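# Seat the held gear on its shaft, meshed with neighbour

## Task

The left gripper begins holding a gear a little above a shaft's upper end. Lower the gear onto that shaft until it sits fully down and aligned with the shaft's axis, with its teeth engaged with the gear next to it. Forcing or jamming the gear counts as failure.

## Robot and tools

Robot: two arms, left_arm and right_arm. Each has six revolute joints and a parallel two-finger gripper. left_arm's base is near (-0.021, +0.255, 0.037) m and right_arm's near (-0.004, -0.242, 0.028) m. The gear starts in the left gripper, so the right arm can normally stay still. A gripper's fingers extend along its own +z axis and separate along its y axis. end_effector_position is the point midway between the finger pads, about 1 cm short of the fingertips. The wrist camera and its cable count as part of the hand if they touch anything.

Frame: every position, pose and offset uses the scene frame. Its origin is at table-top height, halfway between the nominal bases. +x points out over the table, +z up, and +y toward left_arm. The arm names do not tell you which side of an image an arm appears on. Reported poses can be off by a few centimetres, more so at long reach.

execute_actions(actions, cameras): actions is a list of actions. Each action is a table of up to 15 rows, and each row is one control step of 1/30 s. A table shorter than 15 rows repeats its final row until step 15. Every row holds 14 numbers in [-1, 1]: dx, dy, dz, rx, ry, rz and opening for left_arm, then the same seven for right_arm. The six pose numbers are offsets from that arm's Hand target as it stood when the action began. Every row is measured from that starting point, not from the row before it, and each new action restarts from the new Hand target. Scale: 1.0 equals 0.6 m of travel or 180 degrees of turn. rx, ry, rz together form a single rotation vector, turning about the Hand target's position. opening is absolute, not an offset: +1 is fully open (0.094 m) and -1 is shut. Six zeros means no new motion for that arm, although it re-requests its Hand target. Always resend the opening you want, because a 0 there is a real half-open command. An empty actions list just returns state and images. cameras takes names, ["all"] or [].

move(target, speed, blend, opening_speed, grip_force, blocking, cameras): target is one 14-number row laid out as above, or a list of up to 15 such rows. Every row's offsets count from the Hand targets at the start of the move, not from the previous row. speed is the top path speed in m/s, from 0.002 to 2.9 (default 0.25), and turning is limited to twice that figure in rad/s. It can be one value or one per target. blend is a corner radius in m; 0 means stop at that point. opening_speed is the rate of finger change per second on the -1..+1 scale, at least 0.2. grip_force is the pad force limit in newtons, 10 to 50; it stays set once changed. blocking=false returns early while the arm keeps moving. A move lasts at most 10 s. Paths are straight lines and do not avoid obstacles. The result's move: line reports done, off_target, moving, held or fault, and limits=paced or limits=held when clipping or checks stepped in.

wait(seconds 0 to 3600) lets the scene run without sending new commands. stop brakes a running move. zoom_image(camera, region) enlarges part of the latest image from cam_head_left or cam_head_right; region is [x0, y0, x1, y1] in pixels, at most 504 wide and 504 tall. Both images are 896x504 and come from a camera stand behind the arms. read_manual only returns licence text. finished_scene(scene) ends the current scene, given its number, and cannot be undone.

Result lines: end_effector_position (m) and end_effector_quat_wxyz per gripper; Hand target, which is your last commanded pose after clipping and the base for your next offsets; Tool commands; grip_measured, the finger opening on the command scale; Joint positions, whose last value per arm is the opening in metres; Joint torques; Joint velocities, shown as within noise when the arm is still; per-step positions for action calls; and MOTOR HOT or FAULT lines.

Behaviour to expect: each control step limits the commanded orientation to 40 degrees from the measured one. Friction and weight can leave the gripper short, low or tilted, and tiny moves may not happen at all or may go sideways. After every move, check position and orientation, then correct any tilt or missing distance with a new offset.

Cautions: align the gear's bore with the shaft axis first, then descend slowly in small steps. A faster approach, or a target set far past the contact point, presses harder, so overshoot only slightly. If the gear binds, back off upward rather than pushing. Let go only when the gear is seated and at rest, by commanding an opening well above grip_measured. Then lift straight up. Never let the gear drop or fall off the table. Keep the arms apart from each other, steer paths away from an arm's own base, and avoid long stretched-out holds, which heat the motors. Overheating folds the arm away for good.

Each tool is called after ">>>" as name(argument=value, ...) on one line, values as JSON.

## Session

>>> execute_actions(actions=[])

>>> zoom_image(camera="cam_head_left", region=[380, 100, 520, 240])

>>> zoom_image(camera="cam_head_right", region=[380, 100, 520, 240])

Scene clock: 0.00 s.
left_arm: end_effector_position=(+0.2802, +0.1429, +0.1524) grip_measured=-0.632 end_effector_quat_wxyz=(-0.004, +0.842, +0.540, +0.002) | right_arm: end_effector_position=(+0.3774, -0.2479, +0.4300) grip_measured=+1.000 end_effector_quat_wxyz=(+0.707, +0.005, +0.707, -0.005)
Joint positions: left_arm=[-0.377 1.762 1.484 -1.296 -0.007 1.639 0.017] | right_arm=[0 1.047 1.047 0 0 0 0.094]
Joint velocities: within noise
Joint torques (N m): no reading
Heat: left arm: 39 °C; right arm: 40 °C.
Hand target: left_arm +0.2831, +0.1419, +0.1580; +0.005, +0.841, +0.540, +0.008 | right_arm +0.3755, -0.2478, +0.4404; +0.717, +0.005, +0.697, -0.005
Tool commands: left_gripper/opening=-1.0 right_gripper/opening=+1.0

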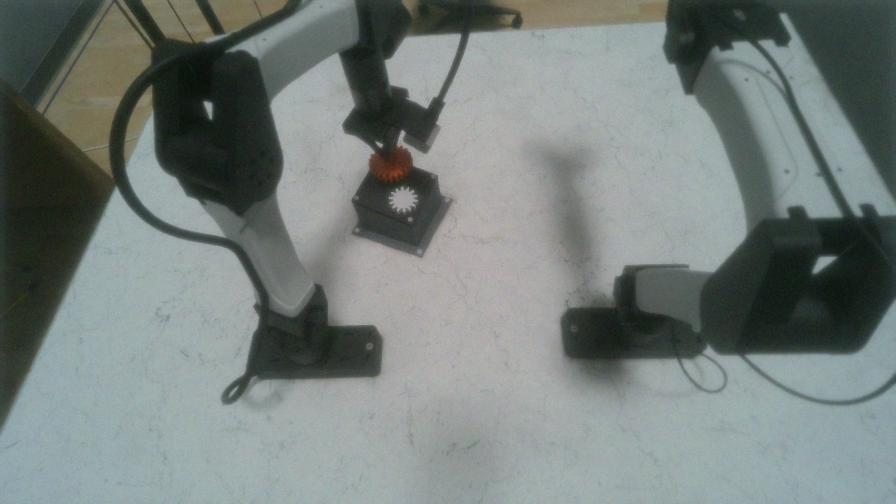

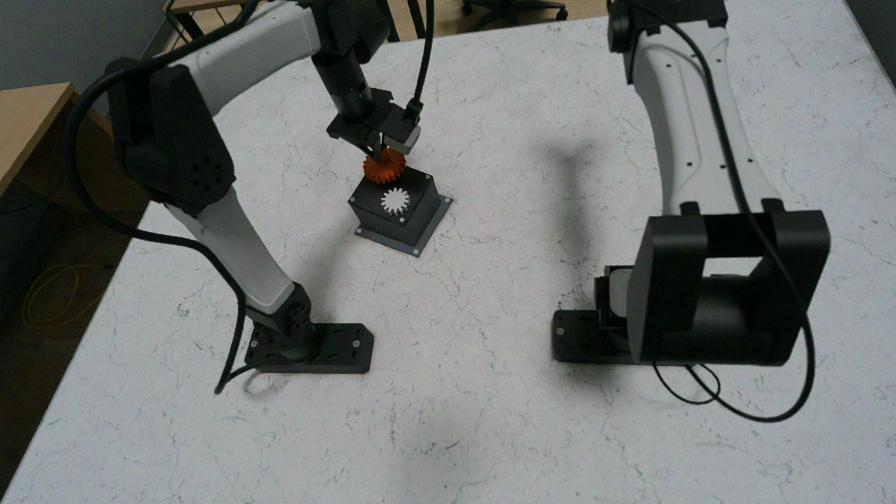

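Scaled by 3.600.

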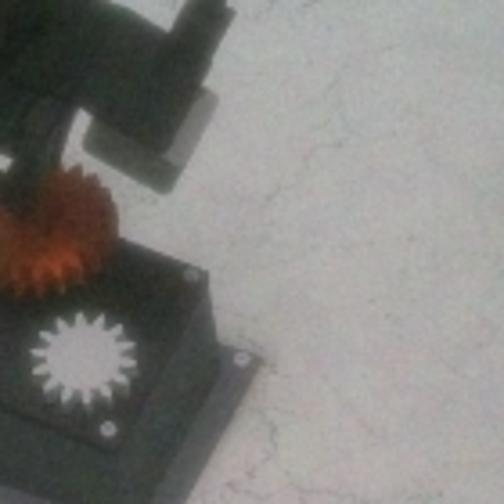

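Scaled by 3.600.

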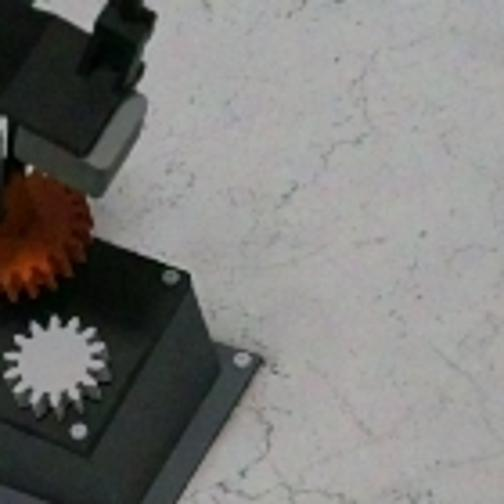

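Get a view of the shaft.

>>> zoom_image(camera="cam_head_left", region=[350, 120, 430, 200])

>>> zoom_image(camera="cam_head_right", region=[345, 120, 425, 200])

>>> move(target=[[0,0,0.06,0,0,0,-1,0,0,0,0,0,0,1],[0.03,0.19,0.08,0,0,0,-1,0,0,0,0,0,0,1]], speed=[0.12,0.25], cameras=["all"])

>>> zoom_image(camera="cam_head_left", region=[350, 140, 430, 220])

>>> zoom_image(camera="cam_head_right", region=[345, 140, 425, 220])

>>> zoom_image(camera="cam_head_right", region=[270, 100, 350, 180])

Scaled by 6.300.

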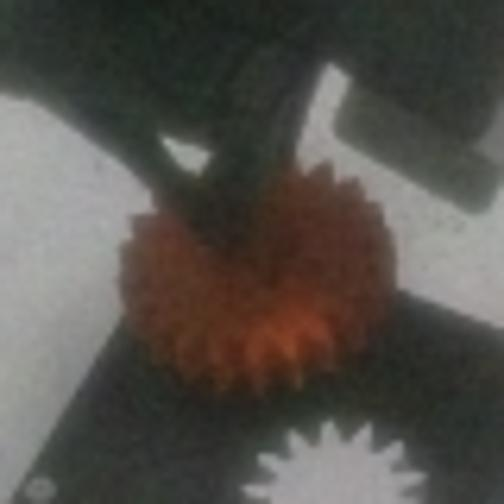

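Scaled by 6.300.

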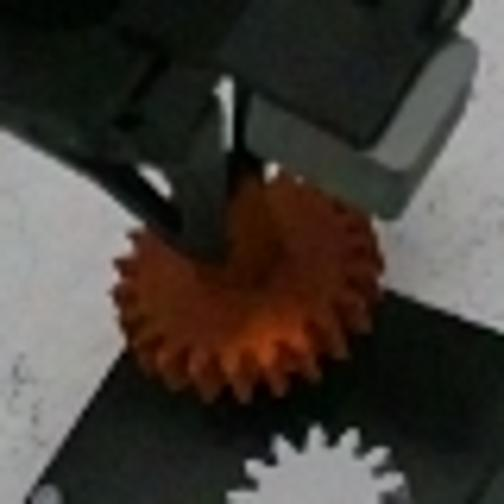

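Scene clock: 3.50 s.
left_arm: end_effector_position=(+0.2996, +0.2566, +0.1978) grip_measured=-0.632 end_effector_quat_wxyz=(-0.003, +0.838, +0.545, +0.004) | right_arm: end_effector_position=(+0.3774, -0.2479, +0.4300) grip_measured=+1.000 end_effector_quat_wxyz=(+0.707, +0.005, +0.707, -0.005)
Joint positions: left_arm=[-0.017 1.762 1.665 -1.471 -0.01 1.987 0.017] | right_arm=[0 1.047 1.047 0 0 0 0.094]
Joint torques (N m): left_arm=[0.44 -8.32 8.13 0.17 0.11 0.1] | right_arm=[0.01 -2.77 8.46 2.24 0.1 -0.03]
Heat: left arm: 39 °C; right arm: 41 °C.
Hand target: left_arm +0.3011, +0.2559, +0.2059; +0.005, +0.841, +0.540, +0.008 | right_arm +0.3755, -0.2478, +0.4404; +0.717, +0.005, +0.697, -0.005
Off the commanded pose: left_arm 0.008 m, 1 deg | right_arm 0.011 m, 2 deg.
move: done

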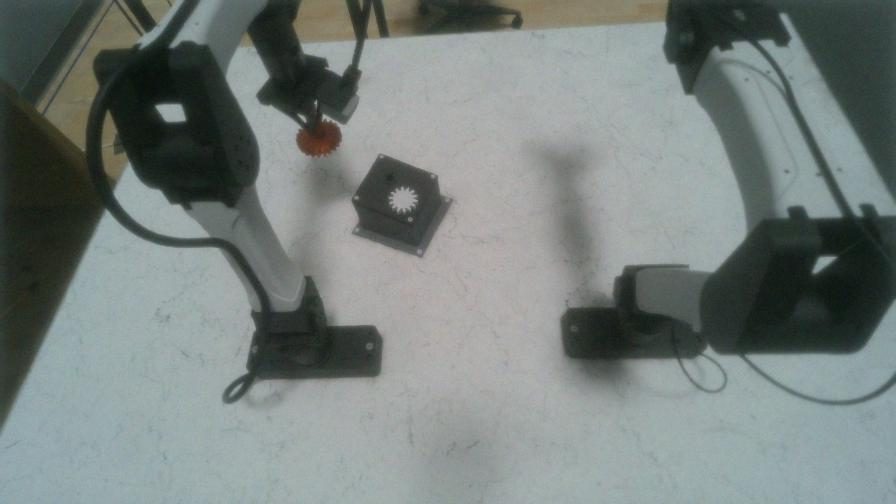

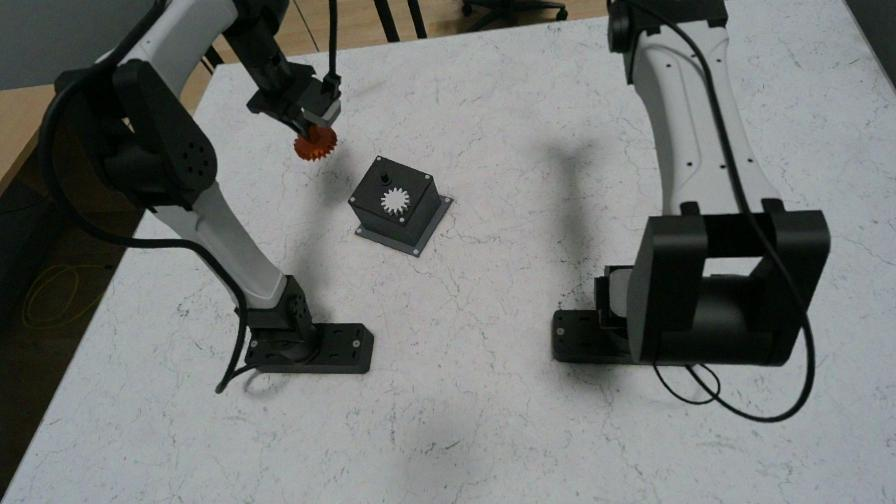

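Scaled by 6.300.

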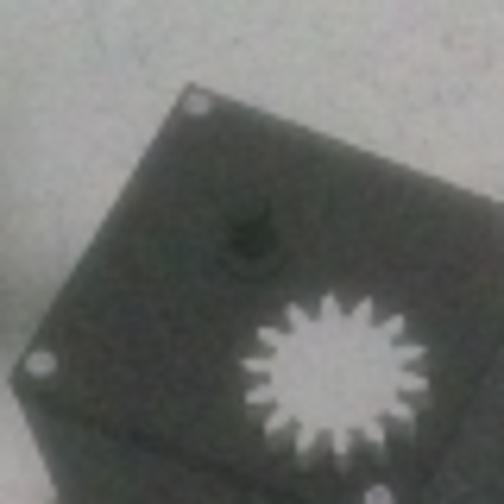

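Scaled by 6.300.

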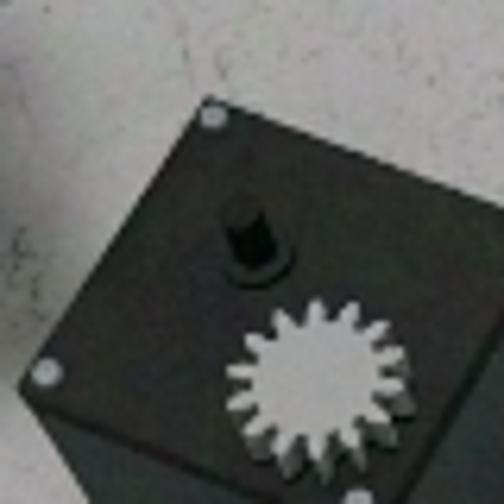

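Scaled by 6.300.

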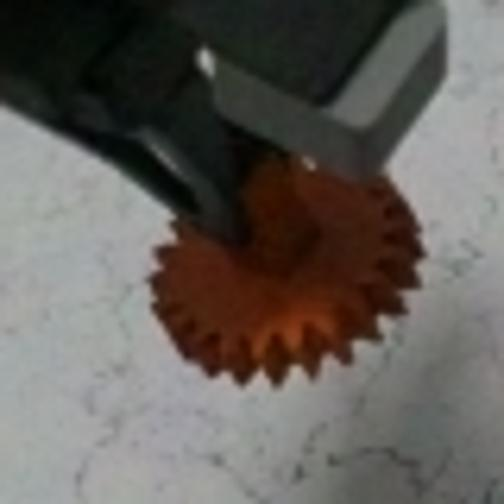

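>>> move(target=[[-0.0535,-0.1832,0,0.046,-0.021,0,-1,0,0,0,0,0,0,1],[-0.0535,-0.1832,-0.063,0.046,-0.021,0,-1,0,0,0,0,0,0,1]], speed=[0.22,0.06], cameras=["all"])

>>> zoom_image(camera="cam_head_left", region=[350, 120, 430, 200])

>>> zoom_image(camera="cam_head_right", region=[345, 120, 425, 200])

Scene clock: 9.87 s.
left_arm: end_effector_position=(+0.2660, +0.1468, +0.1644) grip_measured=-0.632 end_effector_quat_wxyz=(-0.048, +0.840, +0.537, +0.063) | right_arm: end_effector_position=(+0.3774, -0.2479, +0.4300) grip_measured=+1.000 end_effector_quat_wxyz=(+0.707, +0.005, +0.707, -0.005)
Joint positions: left_arm=[-0.466 1.711 1.464 -1.338 -0.158 1.553 0.017] | right_arm=[0 1.047 1.047 0 0 0 0.094]
Joint torques (N m): left_arm=[-0.09 -8.77 5.6 0.49 -0.17 -0.08] | right_arm=[0.02 -2.77 8.46 2.24 0.1 -0.03]
Heat: left arm: 40 °C; right arm: 42 °C.
Hand target: left_arm +0.2691, +0.1460, +0.1682; -0.038, +0.839, +0.538, +0.075 | right_arm +0.3755, -0.2478, +0.4404; +0.717, +0.005, +0.697, -0.005
Off the commanded pose: left_arm 0.005 m, 2 deg | right_arm 0.011 m, 2 deg.
move: done

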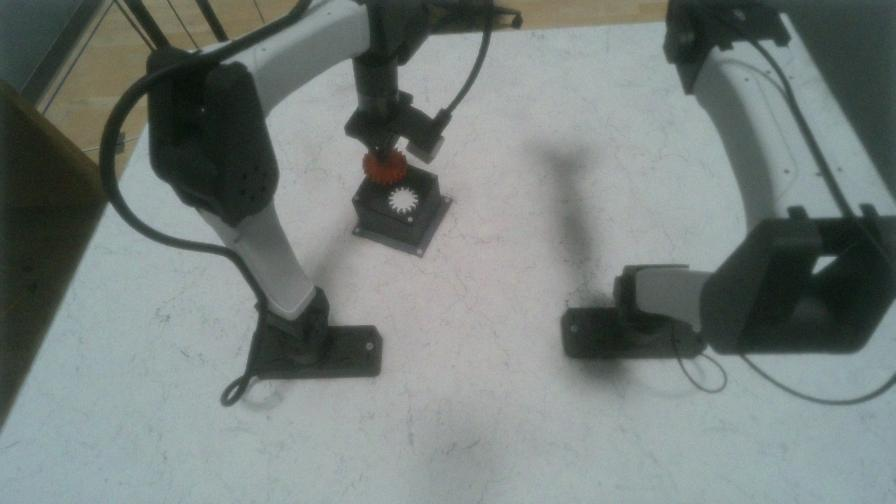

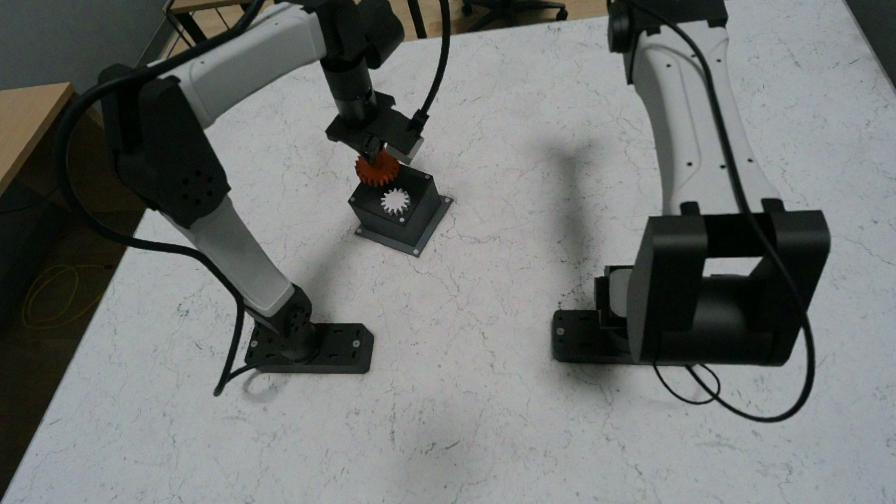

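Scaled by 6.300.

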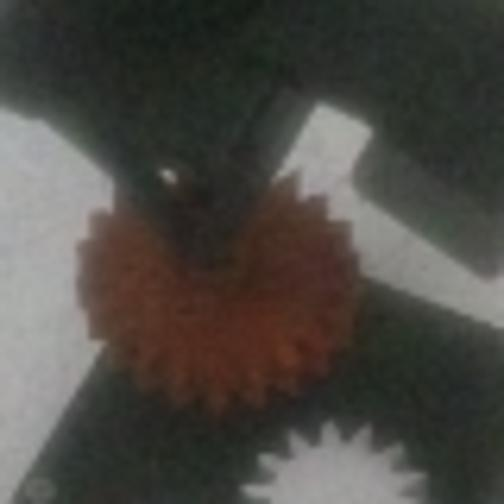

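Scaled by 6.300.

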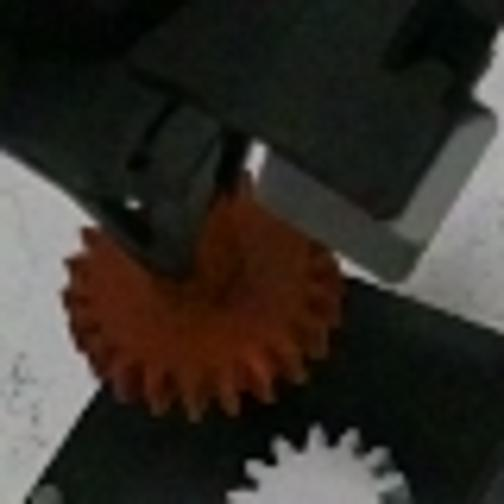

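>>> execute_actions(actions=[[[-0.001,-0.003,-0.005,0,0,0,-1,0,0,0,0,0,0,1],[-0.0024,-0.0062,-0.013,0,0,0,-1,0,0,0,0,0,0,1]],[[0,0,-0.005,0,0,0,-1,0,0,0,0,0,0,1],[0,0,-0.01,0,0,0,-1,0,0,0,0,0,0,1],[0,0,-0.016,0,0,0,-1,0,0,0,0,0,0,1]],[[0,0,-0.005,0,0,0,-1,0,0,0,0,0,0,1],[0,0,-0.012,0,0,0,-1,0,0,0,0,0,0,1]],[[0.001,0.0025,0,0,0,0,-1,0,0,0,0,0,0,1],[0.002,0.005,0,0,0,0,-1,0,0,0,0,0,0,1],[0.003,0.0075,0,0,0,0,-1,0,0,0,0,0,0,1]],[[0.0005,0.0013,0,0,0,0,-1,0,0,0,0,0,0,1],[0.001,0.0027,0,0,0,0,-1,0,0,0,0,0,0,1],[0.0015,0.004,0,0,0,0,-1,0,0,0,0,0,0,1]],[[0.0005,0.0013,0,0,0,0,-1,0,0,0,0,0,0,1],[0.001,0.0027,0,0,0,0,-1,0,0,0,0,0,0,1],[0.0015,0.004,0,0,0,0,-1,0,0,0,0,0,0,1]],[[0.0005,0.0013,0,0,0,0,-1,0,0,0,0,0,0,1],[0.001,0.0027,0,0,0,0,-1,0,0,0,0,0,0,1],[0.0015,0.004,0,0,0,0,-1,0,0,0,0,0,0,1]]])

Scene clock: 16.17 s.
left_arm: end_effector_position=(+0.2644, +0.1462, +0.1500) grip_measured=-0.632 end_effector_quat_wxyz=(-0.035, +0.841, +0.536, +0.059) | right_arm: end_effector_position=(+0.3774, -0.2479, +0.4300) grip_measured=+1.000 end_effector_quat_wxyz=(+0.707, +0.005, +0.707, -0.005)
Joint positions: left_arm=[-0.459 1.692 1.387 -1.262 -0.138 1.564 0.017] | right_arm=[0 1.047 1.047 0 0 0 0.094]
Joint torques (N m): left_arm=[1.54 -6.9 3.75 0.73 -0.39 0.09] | right_arm=[0.03 -2.78 8.46 2.24 0.09 -0.03]
Heat: left arm: 40 °C; right arm: 43 °C.
Hand target: left_arm +0.2722, +0.1539, +0.1436; -0.038, +0.839, +0.538, +0.075 | right_arm +0.3755, -0.2478, +0.4404; +0.717, +0.005, +0.697, -0.005
Off the commanded pose: left_arm 0.013 m, 2 deg | right_arm 0.011 m, 2 deg.
Step readings (end_effector_position of left_arm | right_arm):
0: (+0.2661, +0.1468, +0.1644) | (+0.3774, -0.2479, +0.4300)
1: (+0.2660, +0.1468, +0.1643) | (+0.3774, -0.2479, +0.4300)
2: (+0.2660, +0.1465, +0.1638) | (+0.3774, -0.2479, +0.4300)
4: (+0.2647, +0.1453, +0.1609) | (+0.3774, -0.2479, +0.4300)
8: (+0.2625, +0.1452, +0.1572) | (+0.3774, -0.2479, +0.4300)
15: (+0.2640, +0.1440, +0.1570) | (+0.3774, -0.2479, +0.4300)
16: (+0.2642, +0.1439, +0.1570) | (+0.3774, -0.2479, +0.4300)
17: (+0.2643, +0.1439, +0.1566) | (+0.3774, -0.2479, +0.4300)
19: (+0.2640, +0.1440, +0.1540) | (+0.3774, -0.2479, +0.4300)
23: (+0.2636, +0.1443, +0.1506) | (+0.3774, -0.2479, +0.4300)
30: (+0.2641, +0.1444, +0.1504) | (+0.3774, -0.2479, +0.4300)
31: (+0.2642, +0.1445, +0.1505) | (+0.3774, -0.2479, +0.4300)
32: (+0.2641, +0.1445, +0.1503) | (+0.3774, -0.2479, +0.4300)
34: (+0.2640, +0.1446, +0.1502) | (+0.3774, -0.2479, +0.4300)
38: (+0.2638, +0.1447, +0.1501) | (+0.3774, -0.2479, +0.4300)
45: (+0.2638, +0.1448, +0.1500) | (+0.3774, -0.2479, +0.4300)
46: (+0.2638, +0.1448, +0.1501) | (+0.3774, -0.2479, +0.4300)
47: (+0.2639, +0.1448, +0.1501) | (+0.3774, -0.2479, +0.4300)
49: (+0.2638, +0.1448, +0.1500) | (+0.3774, -0.2479, +0.4300)
53: (+0.2638, +0.1449, +0.1501) | (+0.3774, -0.2479, +0.4300)
60: (+0.2638, +0.1449, +0.1500) | (+0.3774, -0.2479, +0.4300)
61: (+0.2638, +0.1449, +0.1500) | (+0.3774, -0.2479, +0.4300)
62: (+0.2638, +0.1450, +0.1501) | (+0.3774, -0.2479, +0.4300)
64: (+0.2639, +0.1452, +0.1501) | (+0.3774, -0.2479, +0.4300)
68: (+0.2641, +0.1454, +0.1501) | (+0.3774, -0.2479, +0.4300)
75: (+0.2639, +0.1454, +0.1500) | (+0.3774, -0.2479, +0.4300)
76: (+0.2639, +0.1454, +0.1500) | (+0.3774, -0.2479, +0.4300)
77: (+0.2639, +0.1454, +0.1500) | (+0.3774, -0.2479, +0.4300)
79: (+0.2641, +0.1457, +0.1501) | (+0.3774, -0.2479, +0.4300)
83: (+0.2641, +0.1457, +0.1501) | (+0.3774, -0.2479, +0.4300)
90: (+0.2641, +0.1458, +0.1500) | (+0.3774, -0.2479, +0.4300)
91: (+0.2641, +0.1458, +0.1500) | (+0.3774, -0.2479, +0.4300)
92: (+0.2642, +0.1459, +0.1500) | (+0.3774, -0.2479, +0.4300)
94: (+0.2643, +0.1460, +0.1501) | (+0.3774, -0.2479, +0.4300)
98: (+0.2643, +0.1462, +0.1500) | (+0.3774, -0.2479, +0.4300)
105: (+0.2644, +0.1462, +0.1500) | (+0.3774, -0.2479, +0.4300)

>>> execute_actions(actions=[[[-0.002,-0.006,0,0,0,0,-1,0,0,0,0,0,0,1],[-0.004,-0.012,0,0,0,0,-1,0,0,0,0,0,0,1]],[[0,-0.004,-0.003,0,0,0,-1,0,0,0,0,0,0,1]],[[0,-0.005,0,0,0,0,-1,0,0,0,0,0,0,1]],[[0,-0.005,0,0,0,0,-1,0,0,0,0,0,0,1]]])

Scene clock: 19.03 s.
left_arm: end_effector_position=(+0.2658, +0.1412, +0.1451) grip_measured=-0.632 end_effector_quat_wxyz=(-0.041, +0.839, +0.537, +0.071) | right_arm: end_effector_position=(+0.3774, -0.2479, +0.4300) grip_measured=+1.000 end_effector_quat_wxyz=(+0.707, +0.005, +0.707, -0.005)
Joint positions: left_arm=[-0.486 1.706 1.381 -1.244 -0.163 1.532 0.017] | right_arm=[0 1.047 1.047 0 0 0 0.094]
Joint torques (N m): left_arm=[-0.25 -6.38 5.81 0.53 -0.13 -0.09] | right_arm=[0.02 -2.8 8.46 2.24 0.09 -0.02]
Heat: left arm: 40 °C; right arm: 44 °C.
Hand target: left_arm +0.2698, +0.1383, +0.1419; -0.038, +0.839, +0.538, +0.075 | right_arm +0.3755, -0.2478, +0.4404; +0.717, +0.005, +0.697, -0.005
Off the commanded pose: left_arm 0.006 m, 1 deg | right_arm 0.011 m, 2 deg.
Step readings (end_effector_position of left_arm | right_arm):
0: (+0.2644, +0.1462, +0.1500) | (+0.3774, -0.2479, +0.4300)
1: (+0.2644, +0.1462, +0.1500) | (+0.3774, -0.2479, +0.4300)
2: (+0.2644, +0.1462, +0.1500) | (+0.3774, -0.2479, +0.4300)
4: (+0.2643, +0.1459, +0.1500) | (+0.3774, -0.2479, +0.4300)
8: (+0.2643, +0.1457, +0.1502) | (+0.3774, -0.2479, +0.4300)
15: (+0.2642, +0.1456, +0.1502) | (+0.3774, -0.2479, +0.4300)
16: (+0.2642, +0.1456, +0.1502) | (+0.3774, -0.2479, +0.4300)
17: (+0.2641, +0.1457, +0.1500) | (+0.3774, -0.2479, +0.4300)
19: (+0.2640, +0.1454, +0.1501) | (+0.3774, -0.2479, +0.4300)
23: (+0.2640, +0.1453, +0.1501) | (+0.3774, -0.2479, +0.4300)
30: (+0.2640, +0.1452, +0.1501) | (+0.3774, -0.2479, +0.4300)
31: (+0.2640, +0.1452, +0.1501) | (+0.3774, -0.2479, +0.4300)
32: (+0.2640, +0.1451, +0.1502) | (+0.3774, -0.2479, +0.4300)
34: (+0.2639, +0.1447, +0.1502) | (+0.3774, -0.2479, +0.4300)
38: (+0.2643, +0.1442, +0.1501) | (+0.3774, -0.2479, +0.4300)
45: (+0.2643, +0.1441, +0.1501) | (+0.3774, -0.2479, +0.4300)
46: (+0.2643, +0.1441, +0.1501) | (+0.3774, -0.2479, +0.4300)
47: (+0.2641, +0.1436, +0.1502) | (+0.3774, -0.2479, +0.4300)
49: (+0.2637, +0.1427, +0.1502) | (+0.3774, -0.2479, +0.4300)
53: (+0.2653, +0.1413, +0.1481) | (+0.3774, -0.2479, +0.4300)
60: (+0.2658, +0.1412, +0.1451) | (+0.3774, -0.2479, +0.4300)

>>> execute_actions(actions=[[[0,0,-0.004,0,0,0,-1,0,0,0,0,0,0,1]],[[0,-0.005,0,0,0,0,-1,0,0,0,0,0,0,1]],[[0,-0.003,0,0,0,0,-1,0,0,0,0,0,0,1]],[[0,0.006,0,0,0,0,-1,0,0,0,0,0,0,1]],[[0,0.006,0,0,0,0,-1,0,0,0,0,0,0,1]],[[0,0.005,0,0,0,0,-1,0,0,0,0,0,0,1]]])

Scene clock: 22.83 s.
left_arm: end_effector_position=(+0.2663, +0.1428, +0.1447) grip_measured=-0.632 end_effector_quat_wxyz=(-0.042, +0.838, +0.540, +0.073) | right_arm: end_effector_position=(+0.3774, -0.2479, +0.4300) grip_measured=+1.000 end_effector_quat_wxyz=(+0.707, +0.005, +0.707, -0.005)
Joint positions: left_arm=[-0.483 1.706 1.378 -1.242 -0.168 1.53 0.017] | right_arm=[0 1.047 1.047 0 0 0 0.094]
Joint torques (N m): left_arm=[0.83 -7.2 4.15 0.64 -0.09 0.11] | right_arm=[0.01 -2.77 8.46 2.24 0.09 -0.02]
Heat: left arm: 40 °C; right arm: 44 °C.
Hand target: left_arm +0.2697, +0.1438, +0.1394; -0.038, +0.839, +0.538, +0.075 | right_arm +0.3755, -0.2478, +0.4404; +0.717, +0.005, +0.697, -0.005
Off the commanded pose: left_arm 0.006 m, 1 deg | right_arm 0.011 m, 2 deg.
Step readings (end_effector_position of left_arm | right_arm):
0: (+0.2658, +0.1412, +0.1451) | (+0.3774, -0.2479, +0.4300)
1: (+0.2658, +0.1412, +0.1451) | (+0.3774, -0.2479, +0.4300)
2: (+0.2657, +0.1413, +0.1450) | (+0.3774, -0.2479, +0.4300)
4: (+0.2657, +0.1412, +0.1449) | (+0.3774, -0.2479, +0.4300)
8: (+0.2657, +0.1412, +0.1449) | (+0.3774, -0.2479, +0.4300)
15: (+0.2657, +0.1412, +0.1449) | (+0.3774, -0.2479, +0.4300)
16: (+0.2657, +0.1412, +0.1449) | (+0.3774, -0.2479, +0.4300)
17: (+0.2655, +0.1407, +0.1449) | (+0.3774, -0.2479, +0.4300)
19: (+0.2654, +0.1403, +0.1450) | (+0.3774, -0.2479, +0.4300)
23: (+0.2654, +0.1402, +0.1451) | (+0.3774, -0.2479, +0.4300)
30: (+0.2654, +0.1402, +0.1451) | (+0.3774, -0.2479, +0.4300)
31: (+0.2654, +0.1402, +0.1451) | (+0.3774, -0.2479, +0.4300)
32: (+0.2654, +0.1401, +0.1451) | (+0.3774, -0.2479, +0.4300)
34: (+0.2654, +0.1400, +0.1451) | (+0.3774, -0.2479, +0.4300)
38: (+0.2654, +0.1399, +0.1452) | (+0.3774, -0.2479, +0.4300)
45: (+0.2654, +0.1399, +0.1452) | (+0.3774, -0.2479, +0.4300)
46: (+0.2654, +0.1399, +0.1452) | (+0.3774, -0.2479, +0.4300)
47: (+0.2654, +0.1399, +0.1452) | (+0.3774, -0.2479, +0.4300)
49: (+0.2654, +0.1399, +0.1452) | (+0.3774, -0.2479, +0.4300)
53: (+0.2654, +0.1399, +0.1452) | (+0.3774, -0.2479, +0.4300)
60: (+0.2654, +0.1399, +0.1452) | (+0.3774, -0.2479, +0.4300)
61: (+0.2654, +0.1399, +0.1452) | (+0.3774, -0.2479, +0.4300)
62: (+0.2654, +0.1402, +0.1451) | (+0.3774, -0.2479, +0.4300)
64: (+0.2656, +0.1411, +0.1450) | (+0.3774, -0.2479, +0.4300)
68: (+0.2659, +0.1417, +0.1450) | (+0.3774, -0.2479, +0.4300)
75: (+0.2659, +0.1418, +0.1450) | (+0.3774, -0.2479, +0.4300)
76: (+0.2660, +0.1419, +0.1450) | (+0.3774, -0.2479, +0.4300)
77: (+0.2660, +0.1423, +0.1449) | (+0.3774, -0.2479, +0.4300)
79: (+0.2662, +0.1427, +0.1448) | (+0.3774, -0.2479, +0.4300)
83: (+0.2663, +0.1428, +0.1447) | (+0.3774, -0.2479, +0.4300)
90: (+0.2663, +0.1428, +0.1447) | (+0.3774, -0.2479, +0.4300)

>>> execute_actions(actions=[[[0,0.005,0,0,0,0,-1,0,0,0,0,0,0,1]],[[0.003,-0.007,0.012,0,0,0,-1,0,0,0,0,0,0,1],[0.003,-0.007,0.017,0,0,0,-1,0,0,0,0,0,0,1]],[[0,0,-0.017,0,0,0,-1,0,0,0,0,0,0,1]],[[0,0.004,0,0,0,0,-1,0,0,0,0,0,0,1]],[[0,0.004,0,0,0,0,-1,0,0,0,0,0,0,1]],[[0,-0.006,0,0,0,0,-1,0,0,0,0,0,0,1]],[[0,-0.006,0,0,0,0,-1,0,0,0,0,0,0,1]]])

Scene clock: 27.10 s.
left_arm: end_effector_position=(+0.2666, +0.1424, +0.1446) grip_measured=-0.632 end_effector_quat_wxyz=(-0.038, +0.839, +0.538, +0.069) | right_arm: end_effector_position=(+0.3774, -0.2479, +0.4300) grip_measured=+1.000 end_effector_quat_wxyz=(+0.707, +0.005, +0.707, -0.005)
Joint positions: left_arm=[-0.478 1.703 1.376 -1.237 -0.158 1.54 0.017] | right_arm=[0 1.047 1.047 0 0 0 0.094]
Joint torques (N m): left_arm=[-0.27 -5.85 5.68 0.57 -0.18 -0.09] | right_arm=[0.02 -2.77 8.43 2.23 0.09 -0.02]
Heat: left arm: 40 °C; right arm: 45 °C.
Hand target: left_arm +0.2715, +0.1402, +0.1394; -0.038, +0.839, +0.538, +0.075 | right_arm +0.3755, -0.2478, +0.4404; +0.717, +0.005, +0.697, -0.005
Off the commanded pose: left_arm 0.007 m, 1 deg | right_arm 0.011 m, 2 deg.
Step readings (end_effector_position of left_arm | right_arm):
0: (+0.2663, +0.1428, +0.1447) | (+0.3774, -0.2479, +0.4300)
1: (+0.2663, +0.1428, +0.1447) | (+0.3774, -0.2479, +0.4300)
2: (+0.2664, +0.1430, +0.1446) | (+0.3774, -0.2479, +0.4300)
4: (+0.2663, +0.1434, +0.1445) | (+0.3774, -0.2479, +0.4300)
8: (+0.2662, +0.1439, +0.1445) | (+0.3774, -0.2479, +0.4300)
15: (+0.2664, +0.1438, +0.1445) | (+0.3774, -0.2479, +0.4300)
16: (+0.2664, +0.1438, +0.1445) | (+0.3774, -0.2479, +0.4300)
17: (+0.2664, +0.1438, +0.1446) | (+0.3774, -0.2479, +0.4300)
19: (+0.2664, +0.1437, +0.1450) | (+0.3774, -0.2479, +0.4300)
23: (+0.2668, +0.1435, +0.1454) | (+0.3774, -0.2479, +0.4300)
30: (+0.2670, +0.1434, +0.1456) | (+0.3774, -0.2479, +0.4300)
31: (+0.2670, +0.1434, +0.1456) | (+0.3774, -0.2479, +0.4300)
32: (+0.2670, +0.1434, +0.1456) | (+0.3774, -0.2479, +0.4300)
34: (+0.2671, +0.1433, +0.1452) | (+0.3774, -0.2479, +0.4300)
38: (+0.2672, +0.1433, +0.1450) | (+0.3774, -0.2479, +0.4300)
45: (+0.2672, +0.1433, +0.1450) | (+0.3774, -0.2479, +0.4300)
46: (+0.2672, +0.1433, +0.1450) | (+0.3774, -0.2479, +0.4300)
47: (+0.2671, +0.1434, +0.1449) | (+0.3774, -0.2479, +0.4300)
49: (+0.2671, +0.1434, +0.1448) | (+0.3774, -0.2479, +0.4300)
53: (+0.2671, +0.1434, +0.1448) | (+0.3774, -0.2479, +0.4300)
60: (+0.2671, +0.1434, +0.1448) | (+0.3774, -0.2479, +0.4300)
61: (+0.2671, +0.1435, +0.1448) | (+0.3774, -0.2479, +0.4300)
62: (+0.2671, +0.1436, +0.1448) | (+0.3774, -0.2479, +0.4300)
64: (+0.2672, +0.1440, +0.1446) | (+0.3774, -0.2479, +0.4300)
68: (+0.2672, +0.1442, +0.1446) | (+0.3774, -0.2479, +0.4300)
75: (+0.2672, +0.1441, +0.1446) | (+0.3774, -0.2479, +0.4300)
76: (+0.2672, +0.1441, +0.1446) | (+0.3774, -0.2479, +0.4300)
77: (+0.2672, +0.1441, +0.1446) | (+0.3774, -0.2479, +0.4300)
79: (+0.2672, +0.1441, +0.1446) | (+0.3774, -0.2479, +0.4300)
83: (+0.2672, +0.1441, +0.1446) | (+0.3774, -0.2479, +0.4300)
90: (+0.2672, +0.1441, +0.1446) | (+0.3774, -0.2479, +0.4300)
91: (+0.2672, +0.1441, +0.1446) | (+0.3774, -0.2479, +0.4300)
92: (+0.2671, +0.1439, +0.1446) | (+0.3774, -0.2479, +0.4300)
94: (+0.2669, +0.1430, +0.1446) | (+0.3774, -0.2479, +0.4300)
98: (+0.2667, +0.1425, +0.1446) | (+0.3774, -0.2479, +0.4300)
105: (+0.2666, +0.1424, +0.1446) | (+0.3774, -0.2479, +0.4300)

>>> execute_actions(actions=[[[-0.001,0,0,0.004,0,0,-1,0,0,0,0,0,0,1],[-0.001,0,0,0.008,0,0,-1,0,0,0,0,0,0,1]],[[0,0,0,0,0.005,0,-1,0,0,0,0,0,0,1],[0,0,0,0,0.01,0,-1,0,0,0,0,0,0,1]],[[0,0.001,0,-0.006,0,0,-1,0,0,0,0,0,0,1],[0,0.001,0,-0.012,0,0,-1,0,0,0,0,0,0,1]],[[0,0.001,0,-0.006,0,0,-1,0,0,0,0,0,0,1],[0,0.001,0,-0.012,0,0,-1,0,0,0,0,0,0,1]],[[0,0,0,0,-0.006,0,-1,0,0,0,0,0,0,1],[0,0,0,0,-0.012,0,-1,0,0,0,0,0,0,1]],[[0,-0.001,0,0.006,0,0,-1,0,0,0,0,0,0,1],[0,-0.001,0,0.012,0,0,-1,0,0,0,0,0,0,1]]])

Scene clock: 31.37 s.
left_arm: end_effector_position=(+0.2661, +0.1420, +0.1440) grip_measured=-0.632 end_effector_quat_wxyz=(-0.029, +0.840, +0.538, +0.066) | right_arm: end_effector_position=(+0.3774, -0.2479, +0.4300) grip_measured=+1.000 end_effector_quat_wxyz=(+0.707, +0.005, +0.707, -0.005)
Joint positions: left_arm=[-0.472 1.691 1.361 -1.222 -0.143 1.548 0.017] | right_arm=[0 1.047 1.047 0 0 0 0.094]
Joint torques (N m): left_arm=[-0.32 -5.89 5.65 0.6 -0.24 -0.09] | right_arm=[0.01 -2.77 8.46 2.23 0.1 -0.02]
Heat: left arm: 40 °C; right arm: 45 °C.
Hand target: left_arm +0.2709, +0.1408, +0.1394; -0.031, +0.840, +0.537, +0.074 | right_arm +0.3755, -0.2478, +0.4404; +0.717, +0.005, +0.697, -0.005
Off the commanded pose: left_arm 0.007 m, 1 deg | right_arm 0.011 m, 2 deg.
Step readings (end_effector_position of left_arm | right_arm):
0: (+0.2666, +0.1424, +0.1446) | (+0.3774, -0.2479, +0.4300)
1: (+0.2666, +0.1424, +0.1446) | (+0.3774, -0.2479, +0.4300)
2: (+0.2665, +0.1419, +0.1446) | (+0.3774, -0.2479, +0.4300)
4: (+0.2663, +0.1413, +0.1447) | (+0.3774, -0.2479, +0.4300)
8: (+0.2661, +0.1410, +0.1450) | (+0.3774, -0.2479, +0.4300)
15: (+0.2662, +0.1413, +0.1451) | (+0.3774, -0.2479, +0.4300)
16: (+0.2663, +0.1413, +0.1452) | (+0.3774, -0.2479, +0.4300)
17: (+0.2663, +0.1413, +0.1451) | (+0.3774, -0.2479, +0.4300)
19: (+0.2667, +0.1411, +0.1449) | (+0.3774, -0.2479, +0.4300)
23: (+0.2668, +0.1410, +0.1448) | (+0.3774, -0.2479, +0.4300)
30: (+0.2669, +0.1410, +0.1448) | (+0.3774, -0.2479, +0.4300)
31: (+0.2669, +0.1410, +0.1448) | (+0.3774, -0.2479, +0.4300)
32: (+0.2670, +0.1414, +0.1448) | (+0.3774, -0.2479, +0.4300)
34: (+0.2673, +0.1424, +0.1447) | (+0.3774, -0.2479, +0.4300)
38: (+0.2675, +0.1430, +0.1444) | (+0.3774, -0.2479, +0.4300)
45: (+0.2676, +0.1429, +0.1443) | (+0.3774, -0.2479, +0.4300)
46: (+0.2675, +0.1429, +0.1443) | (+0.3774, -0.2479, +0.4300)
47: (+0.2676, +0.1428, +0.1442) | (+0.3774, -0.2479, +0.4300)
49: (+0.2679, +0.1436, +0.1438) | (+0.3774, -0.2479, +0.4300)
53: (+0.2679, +0.1435, +0.1433) | (+0.3774, -0.2479, +0.4300)
60: (+0.2675, +0.1428, +0.1430) | (+0.3774, -0.2479, +0.4300)
61: (+0.2675, +0.1428, +0.1430) | (+0.3774, -0.2479, +0.4300)
62: (+0.2673, +0.1428, +0.1430) | (+0.3774, -0.2479, +0.4300)
64: (+0.2670, +0.1430, +0.1433) | (+0.3774, -0.2479, +0.4300)
68: (+0.2667, +0.1431, +0.1434) | (+0.3774, -0.2479, +0.4300)
75: (+0.2665, +0.1432, +0.1434) | (+0.3774, -0.2479, +0.4300)
76: (+0.2665, +0.1431, +0.1434) | (+0.3774, -0.2479, +0.4300)
77: (+0.2663, +0.1427, +0.1434) | (+0.3774, -0.2479, +0.4300)
79: (+0.2663, +0.1423, +0.1436) | (+0.3774, -0.2479, +0.4300)
83: (+0.2661, +0.1420, +0.1439) | (+0.3774, -0.2479, +0.4300)
90: (+0.2661, +0.1420, +0.1440) | (+0.3774, -0.2479, +0.4300)

>>> execute_actions(actions=[[[0,0.001,0,-0.006,0.003,0,-1,0,0,0,0,0,0,1],[0,0.001,0,-0.012,0.006,0,-1,0,0,0,0,0,0,1]],[[0,0.001,0,-0.006,0.003,0,-1,0,0,0,0,0,0,1],[0,0.001,0,-0.012,0.006,0,-1,0,0,0,0,0,0,1]],[[0,0.001,0,-0.004,0.001,0,-1,0,0,0,0,0,0,1],[0,0.002,0,-0.008,0.002,0,-1,0,0,0,0,0,0,1]],[[0,0.002,0,-0.008,0.002,0,-1,0,0,0,0,0,0,1]],[[0.002,0,0,0,0,0,-1,0,0,0,0,0,0,1]]])

Scene clock: 34.67 s.
left_arm: end_effector_position=(+0.2679, +0.1467, +0.1417) grip_measured=-0.632 end_effector_quat_wxyz=(-0.001, +0.839, +0.543, +0.021) | right_arm: end_effector_position=(+0.3774, -0.2479, +0.4300) grip_measured=+1.000 end_effector_quat_wxyz=(+0.707, +0.005, +0.707, -0.005)
Joint positions: left_arm=[-0.394 1.691 1.359 -1.216 -0.034 1.614 0.017] | right_arm=[0 1.047 1.047 0 0 0 0.094]
Joint torques (N m): left_arm=[0.61 -6.75 5.71 0.6 0.14 0.1] | right_arm=[0.01 -2.76 8.47 2.24 0.1 -0.03]
Heat: left arm: 40 °C; right arm: 46 °C.
Hand target: left_arm +0.2721, +0.1443, +0.1394; +0.009, +0.842, +0.540, +0.019 | right_arm +0.3755, -0.2478, +0.4404; +0.717, +0.005, +0.697, -0.005
Off the commanded pose: left_arm 0.005 m, 1 deg | right_arm 0.011 m, 2 deg.
Step readings (end_effector_position of left_arm | right_arm):
0: (+0.2661, +0.1420, +0.1440) | (+0.3774, -0.2479, +0.4300)
1: (+0.2661, +0.1420, +0.1440) | (+0.3774, -0.2479, +0.4300)
2: (+0.2661, +0.1421, +0.1440) | (+0.3774, -0.2479, +0.4300)
4: (+0.2666, +0.1434, +0.1439) | (+0.3774, -0.2479, +0.4300)
8: (+0.2666, +0.1438, +0.1437) | (+0.3774, -0.2479, +0.4300)
15: (+0.2664, +0.1434, +0.1436) | (+0.3774, -0.2479, +0.4300)
16: (+0.2664, +0.1434, +0.1436) | (+0.3774, -0.2479, +0.4300)
17: (+0.2666, +0.1441, +0.1435) | (+0.3774, -0.2479, +0.4300)
19: (+0.2670, +0.1448, +0.1433) | (+0.3774, -0.2479, +0.4300)
23: (+0.2669, +0.1446, +0.1429) | (+0.3774, -0.2479, +0.4300)
30: (+0.2667, +0.1437, +0.1428) | (+0.3774, -0.2479, +0.4300)
31: (+0.2667, +0.1438, +0.1428) | (+0.3774, -0.2479, +0.4300)
32: (+0.2669, +0.1444, +0.1428) | (+0.3774, -0.2479, +0.4300)
34: (+0.2674, +0.1454, +0.1427) | (+0.3774, -0.2479, +0.4300)
38: (+0.2678, +0.1458, +0.1426) | (+0.3774, -0.2479, +0.4300)
45: (+0.2678, +0.1455, +0.1426) | (+0.3774, -0.2479, +0.4300)
46: (+0.2678, +0.1456, +0.1426) | (+0.3774, -0.2479, +0.4300)
47: (+0.2677, +0.1460, +0.1422) | (+0.3774, -0.2479, +0.4300)
49: (+0.2678, +0.1464, +0.1421) | (+0.3774, -0.2479, +0.4300)
53: (+0.2677, +0.1465, +0.1418) | (+0.3774, -0.2479, +0.4300)
60: (+0.2677, +0.1463, +0.1417) | (+0.3774, -0.2479, +0.4300)
61: (+0.2677, +0.1463, +0.1417) | (+0.3774, -0.2479, +0.4300)
62: (+0.2678, +0.1464, +0.1417) | (+0.3774, -0.2479, +0.4300)
64: (+0.2678, +0.1466, +0.1417) | (+0.3774, -0.2479, +0.4300)
68: (+0.2679, +0.1467, +0.1417) | (+0.3774, -0.2479, +0.4300)
75: (+0.2679, +0.1467, +0.1417) | (+0.3774, -0.2479, +0.4300)

>>> execute_actions(actions=[[[0,0,-0.003,0,0,0,-1,0,0,0,0,0,0,1]],[[0.001,0.002,-0.003,0,0,0,-1,0,0,0,0,0,0,1]],[[0,0.001,0,-0.006,0.004,0,-1,0,0,0,0,0,0,1]],[[0,0,-0.003,0,0,0,-1,0,0,0,0,0,0,1]],[[0,-0.003,0,0.003,0,0,-1,0,0,0,0,0,0,1]]])

Scene clock: 38.33 s.
left_arm: end_effector_position=(+0.2682, +0.1474, +0.1409) grip_measured=-0.632 end_effector_quat_wxyz=(+0.007, +0.839, +0.543, +0.010) | right_arm: end_effector_position=(+0.3774, -0.2479, +0.4300) grip_measured=+1.000 end_effector_quat_wxyz=(+0.707, +0.005, +0.707, -0.005)
Joint positions: left_arm=[-0.377 1.691 1.356 -1.212 -0.007 1.631 0.017] | right_arm=[0 1.047 1.047 0 0 0 0.094]
Joint torques (N m): left_arm=[-0.18 -5.65 5.24 0.68 0.01 0.01] | right_arm=[0.01 -2.76 8.43 2.24 0.09 -0.02]
Heat: left arm: 40 °C; right arm: 46 °C.
Hand target: left_arm +0.2728, +0.1443, +0.1340; +0.009, +0.842, +0.540, +0.012 | right_arm +0.3755, -0.2478, +0.4404; +0.717, +0.005, +0.697, -0.005
Off the commanded pose: left_arm 0.009 m, 1 deg | right_arm 0.011 m, 2 deg.
Step readings (end_effector_position of left_arm | right_arm):
0: (+0.2679, +0.1467, +0.1417) | (+0.3774, -0.2479, +0.4300)
1: (+0.2679, +0.1467, +0.1417) | (+0.3774, -0.2479, +0.4300)
2: (+0.2679, +0.1467, +0.1417) | (+0.3774, -0.2479, +0.4300)
4: (+0.2679, +0.1467, +0.1417) | (+0.3774, -0.2479, +0.4300)
8: (+0.2679, +0.1467, +0.1417) | (+0.3774, -0.2479, +0.4300)
15: (+0.2679, +0.1467, +0.1417) | (+0.3774, -0.2479, +0.4300)
16: (+0.2680, +0.1467, +0.1417) | (+0.3774, -0.2479, +0.4300)
17: (+0.2679, +0.1468, +0.1415) | (+0.3774, -0.2479, +0.4300)
19: (+0.2681, +0.1470, +0.1415) | (+0.3774, -0.2479, +0.4300)
23: (+0.2681, +0.1470, +0.1414) | (+0.3774, -0.2479, +0.4300)
30: (+0.2680, +0.1470, +0.1414) | (+0.3774, -0.2479, +0.4300)
31: (+0.2681, +0.1471, +0.1414) | (+0.3774, -0.2479, +0.4300)
32: (+0.2681, +0.1472, +0.1414) | (+0.3774, -0.2479, +0.4300)
34: (+0.2683, +0.1476, +0.1413) | (+0.3774, -0.2479, +0.4300)
38: (+0.2684, +0.1478, +0.1411) | (+0.3774, -0.2479, +0.4300)
45: (+0.2683, +0.1477, +0.1411) | (+0.3774, -0.2479, +0.4300)
46: (+0.2683, +0.1477, +0.1411) | (+0.3774, -0.2479, +0.4300)
47: (+0.2682, +0.1477, +0.1410) | (+0.3774, -0.2479, +0.4300)
49: (+0.2683, +0.1476, +0.1409) | (+0.3774, -0.2479, +0.4300)
53: (+0.2682, +0.1474, +0.1409) | (+0.3774, -0.2479, +0.4300)
60: (+0.2682, +0.1474, +0.1409) | (+0.3774, -0.2479, +0.4300)
61: (+0.2682, +0.1474, +0.1409) | (+0.3774, -0.2479, +0.4300)
62: (+0.2682, +0.1474, +0.1409) | (+0.3774, -0.2479, +0.4300)
64: (+0.2682, +0.1474, +0.1409) | (+0.3774, -0.2479, +0.4300)
68: (+0.2682, +0.1474, +0.1409) | (+0.3774, -0.2479, +0.4300)
75: (+0.2682, +0.1474, +0.1409) | (+0.3774, -0.2479, +0.4300)

>>> move(target=[0,0.002,-0.002,0.0,0,0,-1,0,0,0,0,0,0,1], speed=0.03, grip_force=[12, 50], cameras=["all"])

>>> zoom_image(camera="cam_head_left", region=[350, 130, 430, 210])

>>> zoom_image(camera="cam_head_right", region=[345, 130, 425, 210])

Scene clock: 39.43 s.
left_arm: end_effector_position=(+0.2682, +0.1474, +0.1409) grip_measured=-0.611 end_effector_quat_wxyz=(+0.007, +0.839, +0.543, +0.010) | right_arm: end_effector_position=(+0.3774, -0.2479, +0.4300) grip_measured=+1.000 end_effector_quat_wxyz=(+0.707, +0.005, +0.707, -0.005)
Joint positions: left_arm=[-0.377 1.691 1.356 -1.212 -0.007 1.631 0.018] | right_arm=[0 1.047 1.047 0 0 0 0.094]
Joint torques (N m): left_arm=[0.1 -5.81 4.68 0.71 0.01 0.05] | right_arm=[0.02 -2.8 8.44 2.24 0.1 -0.03]
Heat: left arm: 40 °C; right arm: 46 °C.
Hand target: left_arm +0.2727, +0.1455, +0.1328; +0.009, +0.842, +0.540, +0.012 | right_arm +0.3755, -0.2478, +0.4404; +0.717, +0.005, +0.697, -0.005
Off the commanded pose: left_arm 0.009 m, 1 deg | right_arm 0.011 m, 2 deg.
grip_force (N): 12, 50
move: done

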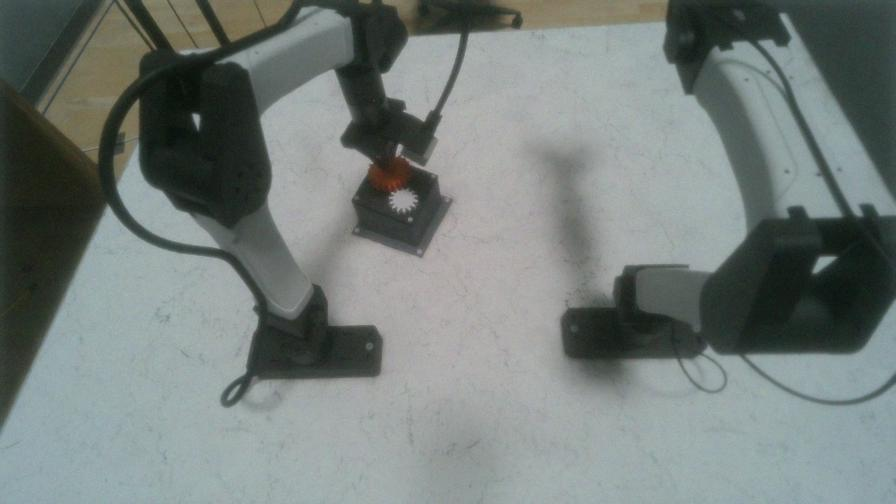

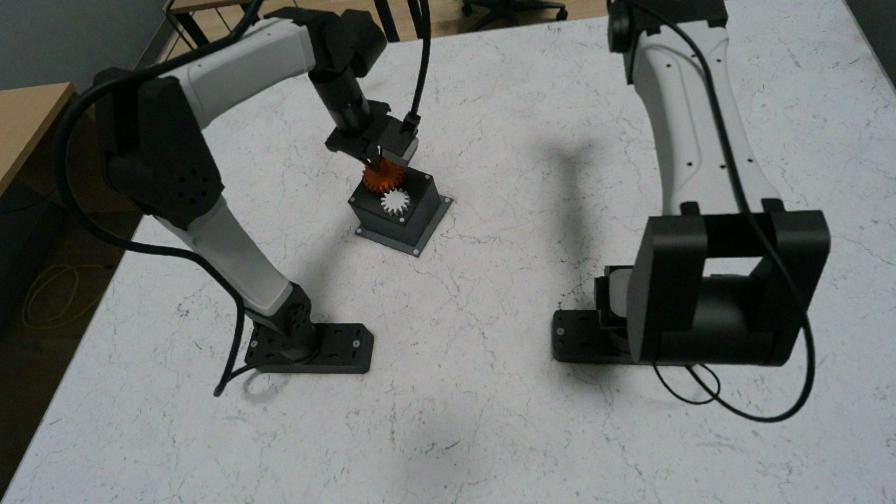

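Scaled by 6.300.

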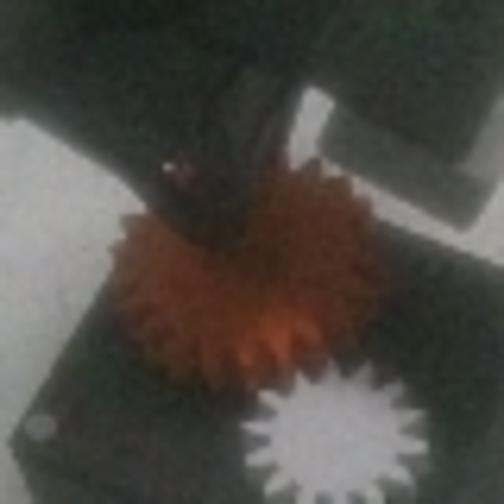

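Scaled by 6.300.

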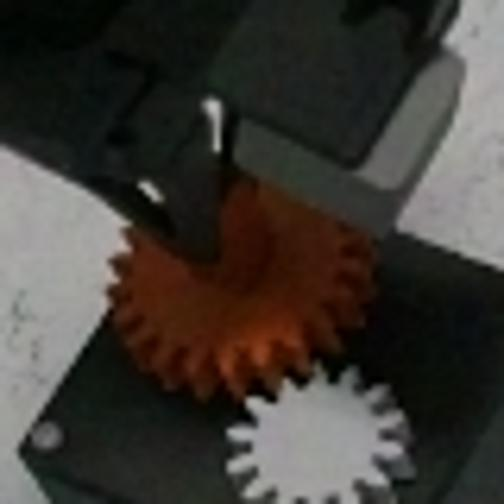

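>>> execute_actions(actions=[[[0,0,0.003,0.004,0,0.006,-1,0,0,0,0,0,0,1],[0,-0.001,0.003,0.008,0,0.012,-1,0,0,0,0,0,0,1]],[[0,0,0,0,0,0.007,-1,0,0,0,0,0,0,1],[0,0,0,0,0,0.014,-1,0,0,0,0,0,0,1]],[[0,0,-0.003,0,0,0.007,-1,0,0,0,0,0,0,1],[0,0,-0.003,0,0,0.014,-1,0,0,0,0,0,0,1]],[[0,0,0,0,0,-0.012,-1,0,0,0,0,0,0,1],[0,0,0,0,0,-0.024,-1,0,0,0,0,0,0,1]],[[0,0,0,0,0,-0.012,-1,0,0,0,0,0,0,1],[0,0,0,0,0,-0.024,-1,0,0,0,0,0,0,1]]])

Scene clock: 43.07 s.
left_arm: end_effector_position=(+0.2677, +0.1461, +0.1408) grip_measured=-0.611 end_effector_quat_wxyz=(+0.004, +0.843, +0.538, +0.014) | right_arm: end_effector_position=(+0.3774, -0.2479, +0.4300) grip_measured=+1.000 end_effector_quat_wxyz=(+0.707, +0.005, +0.707, -0.005)
Joint positions: left_arm=[-0.388 1.692 1.356 -1.212 -0.018 1.634 0.018] | right_arm=[0 1.047 1.047 0 0 0 0.094]
Joint torques (N m): left_arm=[-0.21 -5.11 5.57 0.62 -0.12 0.11] | right_arm=[0.02 -2.78 8.44 2.23 0.09 -0.03]
Heat: left arm: 40 °C; right arm: 47 °C.
Hand target: left_arm +0.2727, +0.1449, +0.1328; -0.001, +0.848, +0.529, +0.019 | right_arm +0.3755, -0.2478, +0.4404; +0.717, +0.005, +0.697, -0.005
Off the commanded pose: left_arm 0.009 m, 1 deg | right_arm 0.011 m, 2 deg.
grip_force (N): 12, 50
Step readings (end_effector_position of left_arm | right_arm):
0: (+0.2682, +0.1474, +0.1409) | (+0.3774, -0.2479, +0.4300)
1: (+0.2682, +0.1474, +0.1409) | (+0.3774, -0.2479, +0.4300)
2: (+0.2682, +0.1473, +0.1409) | (+0.3774, -0.2479, +0.4300)
4: (+0.2678, +0.1462, +0.1409) | (+0.3774, -0.2479, +0.4300)
8: (+0.2677, +0.1459, +0.1408) | (+0.3774, -0.2479, +0.4300)
15: (+0.2678, +0.1462, +0.1408) | (+0.3774, -0.2479, +0.4300)
16: (+0.2678, +0.1462, +0.1408) | (+0.3774, -0.2479, +0.4300)
17: (+0.2678, +0.1462, +0.1408) | (+0.3774, -0.2479, +0.4300)
19: (+0.2678, +0.1462, +0.1408) | (+0.3774, -0.2479, +0.4300)
23: (+0.2678, +0.1462, +0.1408) | (+0.3774, -0.2479, +0.4300)
30: (+0.2678, +0.1462, +0.1408) | (+0.3774, -0.2479, +0.4300)
31: (+0.2678, +0.1462, +0.1408) | (+0.3774, -0.2479, +0.4300)
32: (+0.2678, +0.1462, +0.1408) | (+0.3774, -0.2479, +0.4300)
34: (+0.2678, +0.1462, +0.1408) | (+0.3774, -0.2479, +0.4300)
38: (+0.2677, +0.1461, +0.1408) | (+0.3774, -0.2479, +0.4300)
45: (+0.2677, +0.1461, +0.1408) | (+0.3774, -0.2479, +0.4300)
46: (+0.2677, +0.1461, +0.1408) | (+0.3774, -0.2479, +0.4300)
47: (+0.2677, +0.1461, +0.1408) | (+0.3774, -0.2479, +0.4300)
49: (+0.2677, +0.1461, +0.1408) | (+0.3774, -0.2479, +0.4300)
53: (+0.2677, +0.1461, +0.1408) | (+0.3774, -0.2479, +0.4300)
60: (+0.2677, +0.1461, +0.1408) | (+0.3774, -0.2479, +0.4300)
61: (+0.2677, +0.1461, +0.1408) | (+0.3774, -0.2479, +0.4300)
62: (+0.2677, +0.1461, +0.1408) | (+0.3774, -0.2479, +0.4300)
64: (+0.2677, +0.1461, +0.1408) | (+0.3774, -0.2479, +0.4300)
68: (+0.2677, +0.1461, +0.1408) | (+0.3774, -0.2479, +0.4300)
75: (+0.2677, +0.1461, +0.1408) | (+0.3774, -0.2479, +0.4300)

>>> move(target=[0,0,0.005,0,0,0,-1,0,0,0,0,0,0,1], speed=0.03, grip_force=[40, 50])

>>> execute_actions(actions=[[[0,0,0.008,0,0,0,-1,0,0,0,0,0,0,1],[0,0,0.014,0,0,0,-1,0,0,0,0,0,0,1]],[[0,0,0,0,0,0.02,-1,0,0,0,0,0,0,1],[0,0,0,0,0,0.042,-1,0,0,0,0,0,0,1]],[[0,0,-0.008,0,0,0,-1,0,0,0,0,0,0,1],[0,0,-0.016,0,0,0,-1,0,0,0,0,0,0,1]],[[0,0,-0.004,0,0,0,-1,0,0,0,0,0,0,1]],[[0,0,0,0,0,0.01,-1,0,0,0,0,0,0,1],[0,0,0,0,0,0.02,-1,0,0,0,0,0,0,1]]])

Scene clock: 45.80 s.
left_arm: end_effector_position=(+0.2676, +0.1461, +0.1408) grip_measured=-0.617 end_effector_quat_wxyz=(+0.004, +0.843, +0.537, +0.014) | right_arm: end_effector_position=(+0.3774, -0.2479, +0.4300) grip_measured=+1.000 end_effector_quat_wxyz=(+0.707, +0.005, +0.707, -0.005)
Joint positions: left_arm=[-0.388 1.692 1.356 -1.213 -0.018 1.635 0.018] | right_arm=[0 1.047 1.047 0 0 0 0.094]
Joint torques (N m): left_arm=[-0.16 -5.18 6.5 0.52 -0.12 0.12] | right_arm=[0.02 -2.78 8.46 2.23 0.1 -0.02]
Heat: left arm: 40 °C; right arm: 47 °C.
Hand target: left_arm +0.2727, +0.1449, +0.1358; -0.001, +0.848, +0.529, +0.019 | right_arm +0.3755, -0.2478, +0.4404; +0.717, +0.005, +0.697, -0.005
Off the commanded pose: left_arm 0.007 m, 1 deg | right_arm 0.011 m, 2 deg.
grip_force (N): 40, 50
move: done

Scene clock: 48.60 s.
left_arm: end_effector_position=(+0.2684, +0.1466, +0.1408) grip_measured=-0.618 end_effector_quat_wxyz=(-0.001, +0.793, +0.610, +0.013) | right_arm: end_effector_position=(+0.3774, -0.2479, +0.4300) grip_measured=+1.000 end_effector_quat_wxyz=(+0.707, +0.005, +0.707, -0.005)
Joint positions: left_arm=[-0.388 1.703 1.369 -1.224 -0.023 1.458 0.018] | right_arm=[0 1.047 1.047 0 0 0 0.094]
Joint torques (N m): left_arm=[-0.35 -5.71 4.77 0.68 -0.11 -0.08] | right_arm=[0.01 -2.78 8.46 2.23 0.1 -0.02]
Heat: left arm: 40 °C; right arm: 47 °C.
Hand target: left_arm +0.2727, +0.1450, +0.1322; -0.003, +0.793, +0.609, +0.018 | right_arm +0.3755, -0.2478, +0.4404; +0.717, +0.005, +0.697, -0.005
Off the commanded pose: left_arm 0.010 m, 1 deg | right_arm 0.011 m, 2 deg.
grip_force (N): 40, 50
Step readings (end_effector_position of left_arm | right_arm):
0: (+0.2676, +0.1461, +0.1408) | (+0.3774, -0.2479, +0.4300)
1: (+0.2676, +0.1461, +0.1409) | (+0.3774, -0.2479, +0.4300)
2: (+0.2677, +0.1461, +0.1412) | (+0.3774, -0.2479, +0.4300)
4: (+0.2679, +0.1460, +0.1414) | (+0.3774, -0.2479, +0.4300)
8: (+0.2682, +0.1461, +0.1413) | (+0.3774, -0.2479, +0.4300)
15: (+0.2683, +0.1463, +0.1414) | (+0.3774, -0.2479, +0.4300)
16: (+0.2683, +0.1463, +0.1414) | (+0.3774, -0.2479, +0.4300)
17: (+0.2683, +0.1463, +0.1414) | (+0.3774, -0.2479, +0.4300)
19: (+0.2683, +0.1465, +0.1415) | (+0.3774, -0.2479, +0.4300)
23: (+0.2683, +0.1466, +0.1413) | (+0.3774, -0.2479, +0.4300)
30: (+0.2682, +0.1466, +0.1413) | (+0.3774, -0.2479, +0.4300)
31: (+0.2682, +0.1466, +0.1413) | (+0.3774, -0.2479, +0.4300)
32: (+0.2682, +0.1466, +0.1413) | (+0.3774, -0.2479, +0.4300)
34: (+0.2682, +0.1466, +0.1411) | (+0.3774, -0.2479, +0.4300)
38: (+0.2682, +0.1466, +0.1411) | (+0.3774, -0.2479, +0.4300)
45: (+0.2684, +0.1466, +0.1411) | (+0.3774, -0.2479, +0.4300)
46: (+0.2683, +0.1466, +0.1411) | (+0.3774, -0.2479, +0.4300)
47: (+0.2683, +0.1466, +0.1409) | (+0.3774, -0.2479, +0.4300)
49: (+0.2683, +0.1466, +0.1408) | (+0.3774, -0.2479, +0.4300)
53: (+0.2683, +0.1466, +0.1408) | (+0.3774, -0.2479, +0.4300)
60: (+0.2683, +0.1466, +0.1408) | (+0.3774, -0.2479, +0.4300)
61: (+0.2683, +0.1466, +0.1408) | (+0.3774, -0.2479, +0.4300)
62: (+0.2683, +0.1466, +0.1408) | (+0.3774, -0.2479, +0.4300)
64: (+0.2683, +0.1466, +0.1408) | (+0.3774, -0.2479, +0.4300)
68: (+0.2684, +0.1466, +0.1408) | (+0.3774, -0.2479, +0.4300)
75: (+0.2684, +0.1466, +0.1408) | (+0.3774, -0.2479, +0.4300)


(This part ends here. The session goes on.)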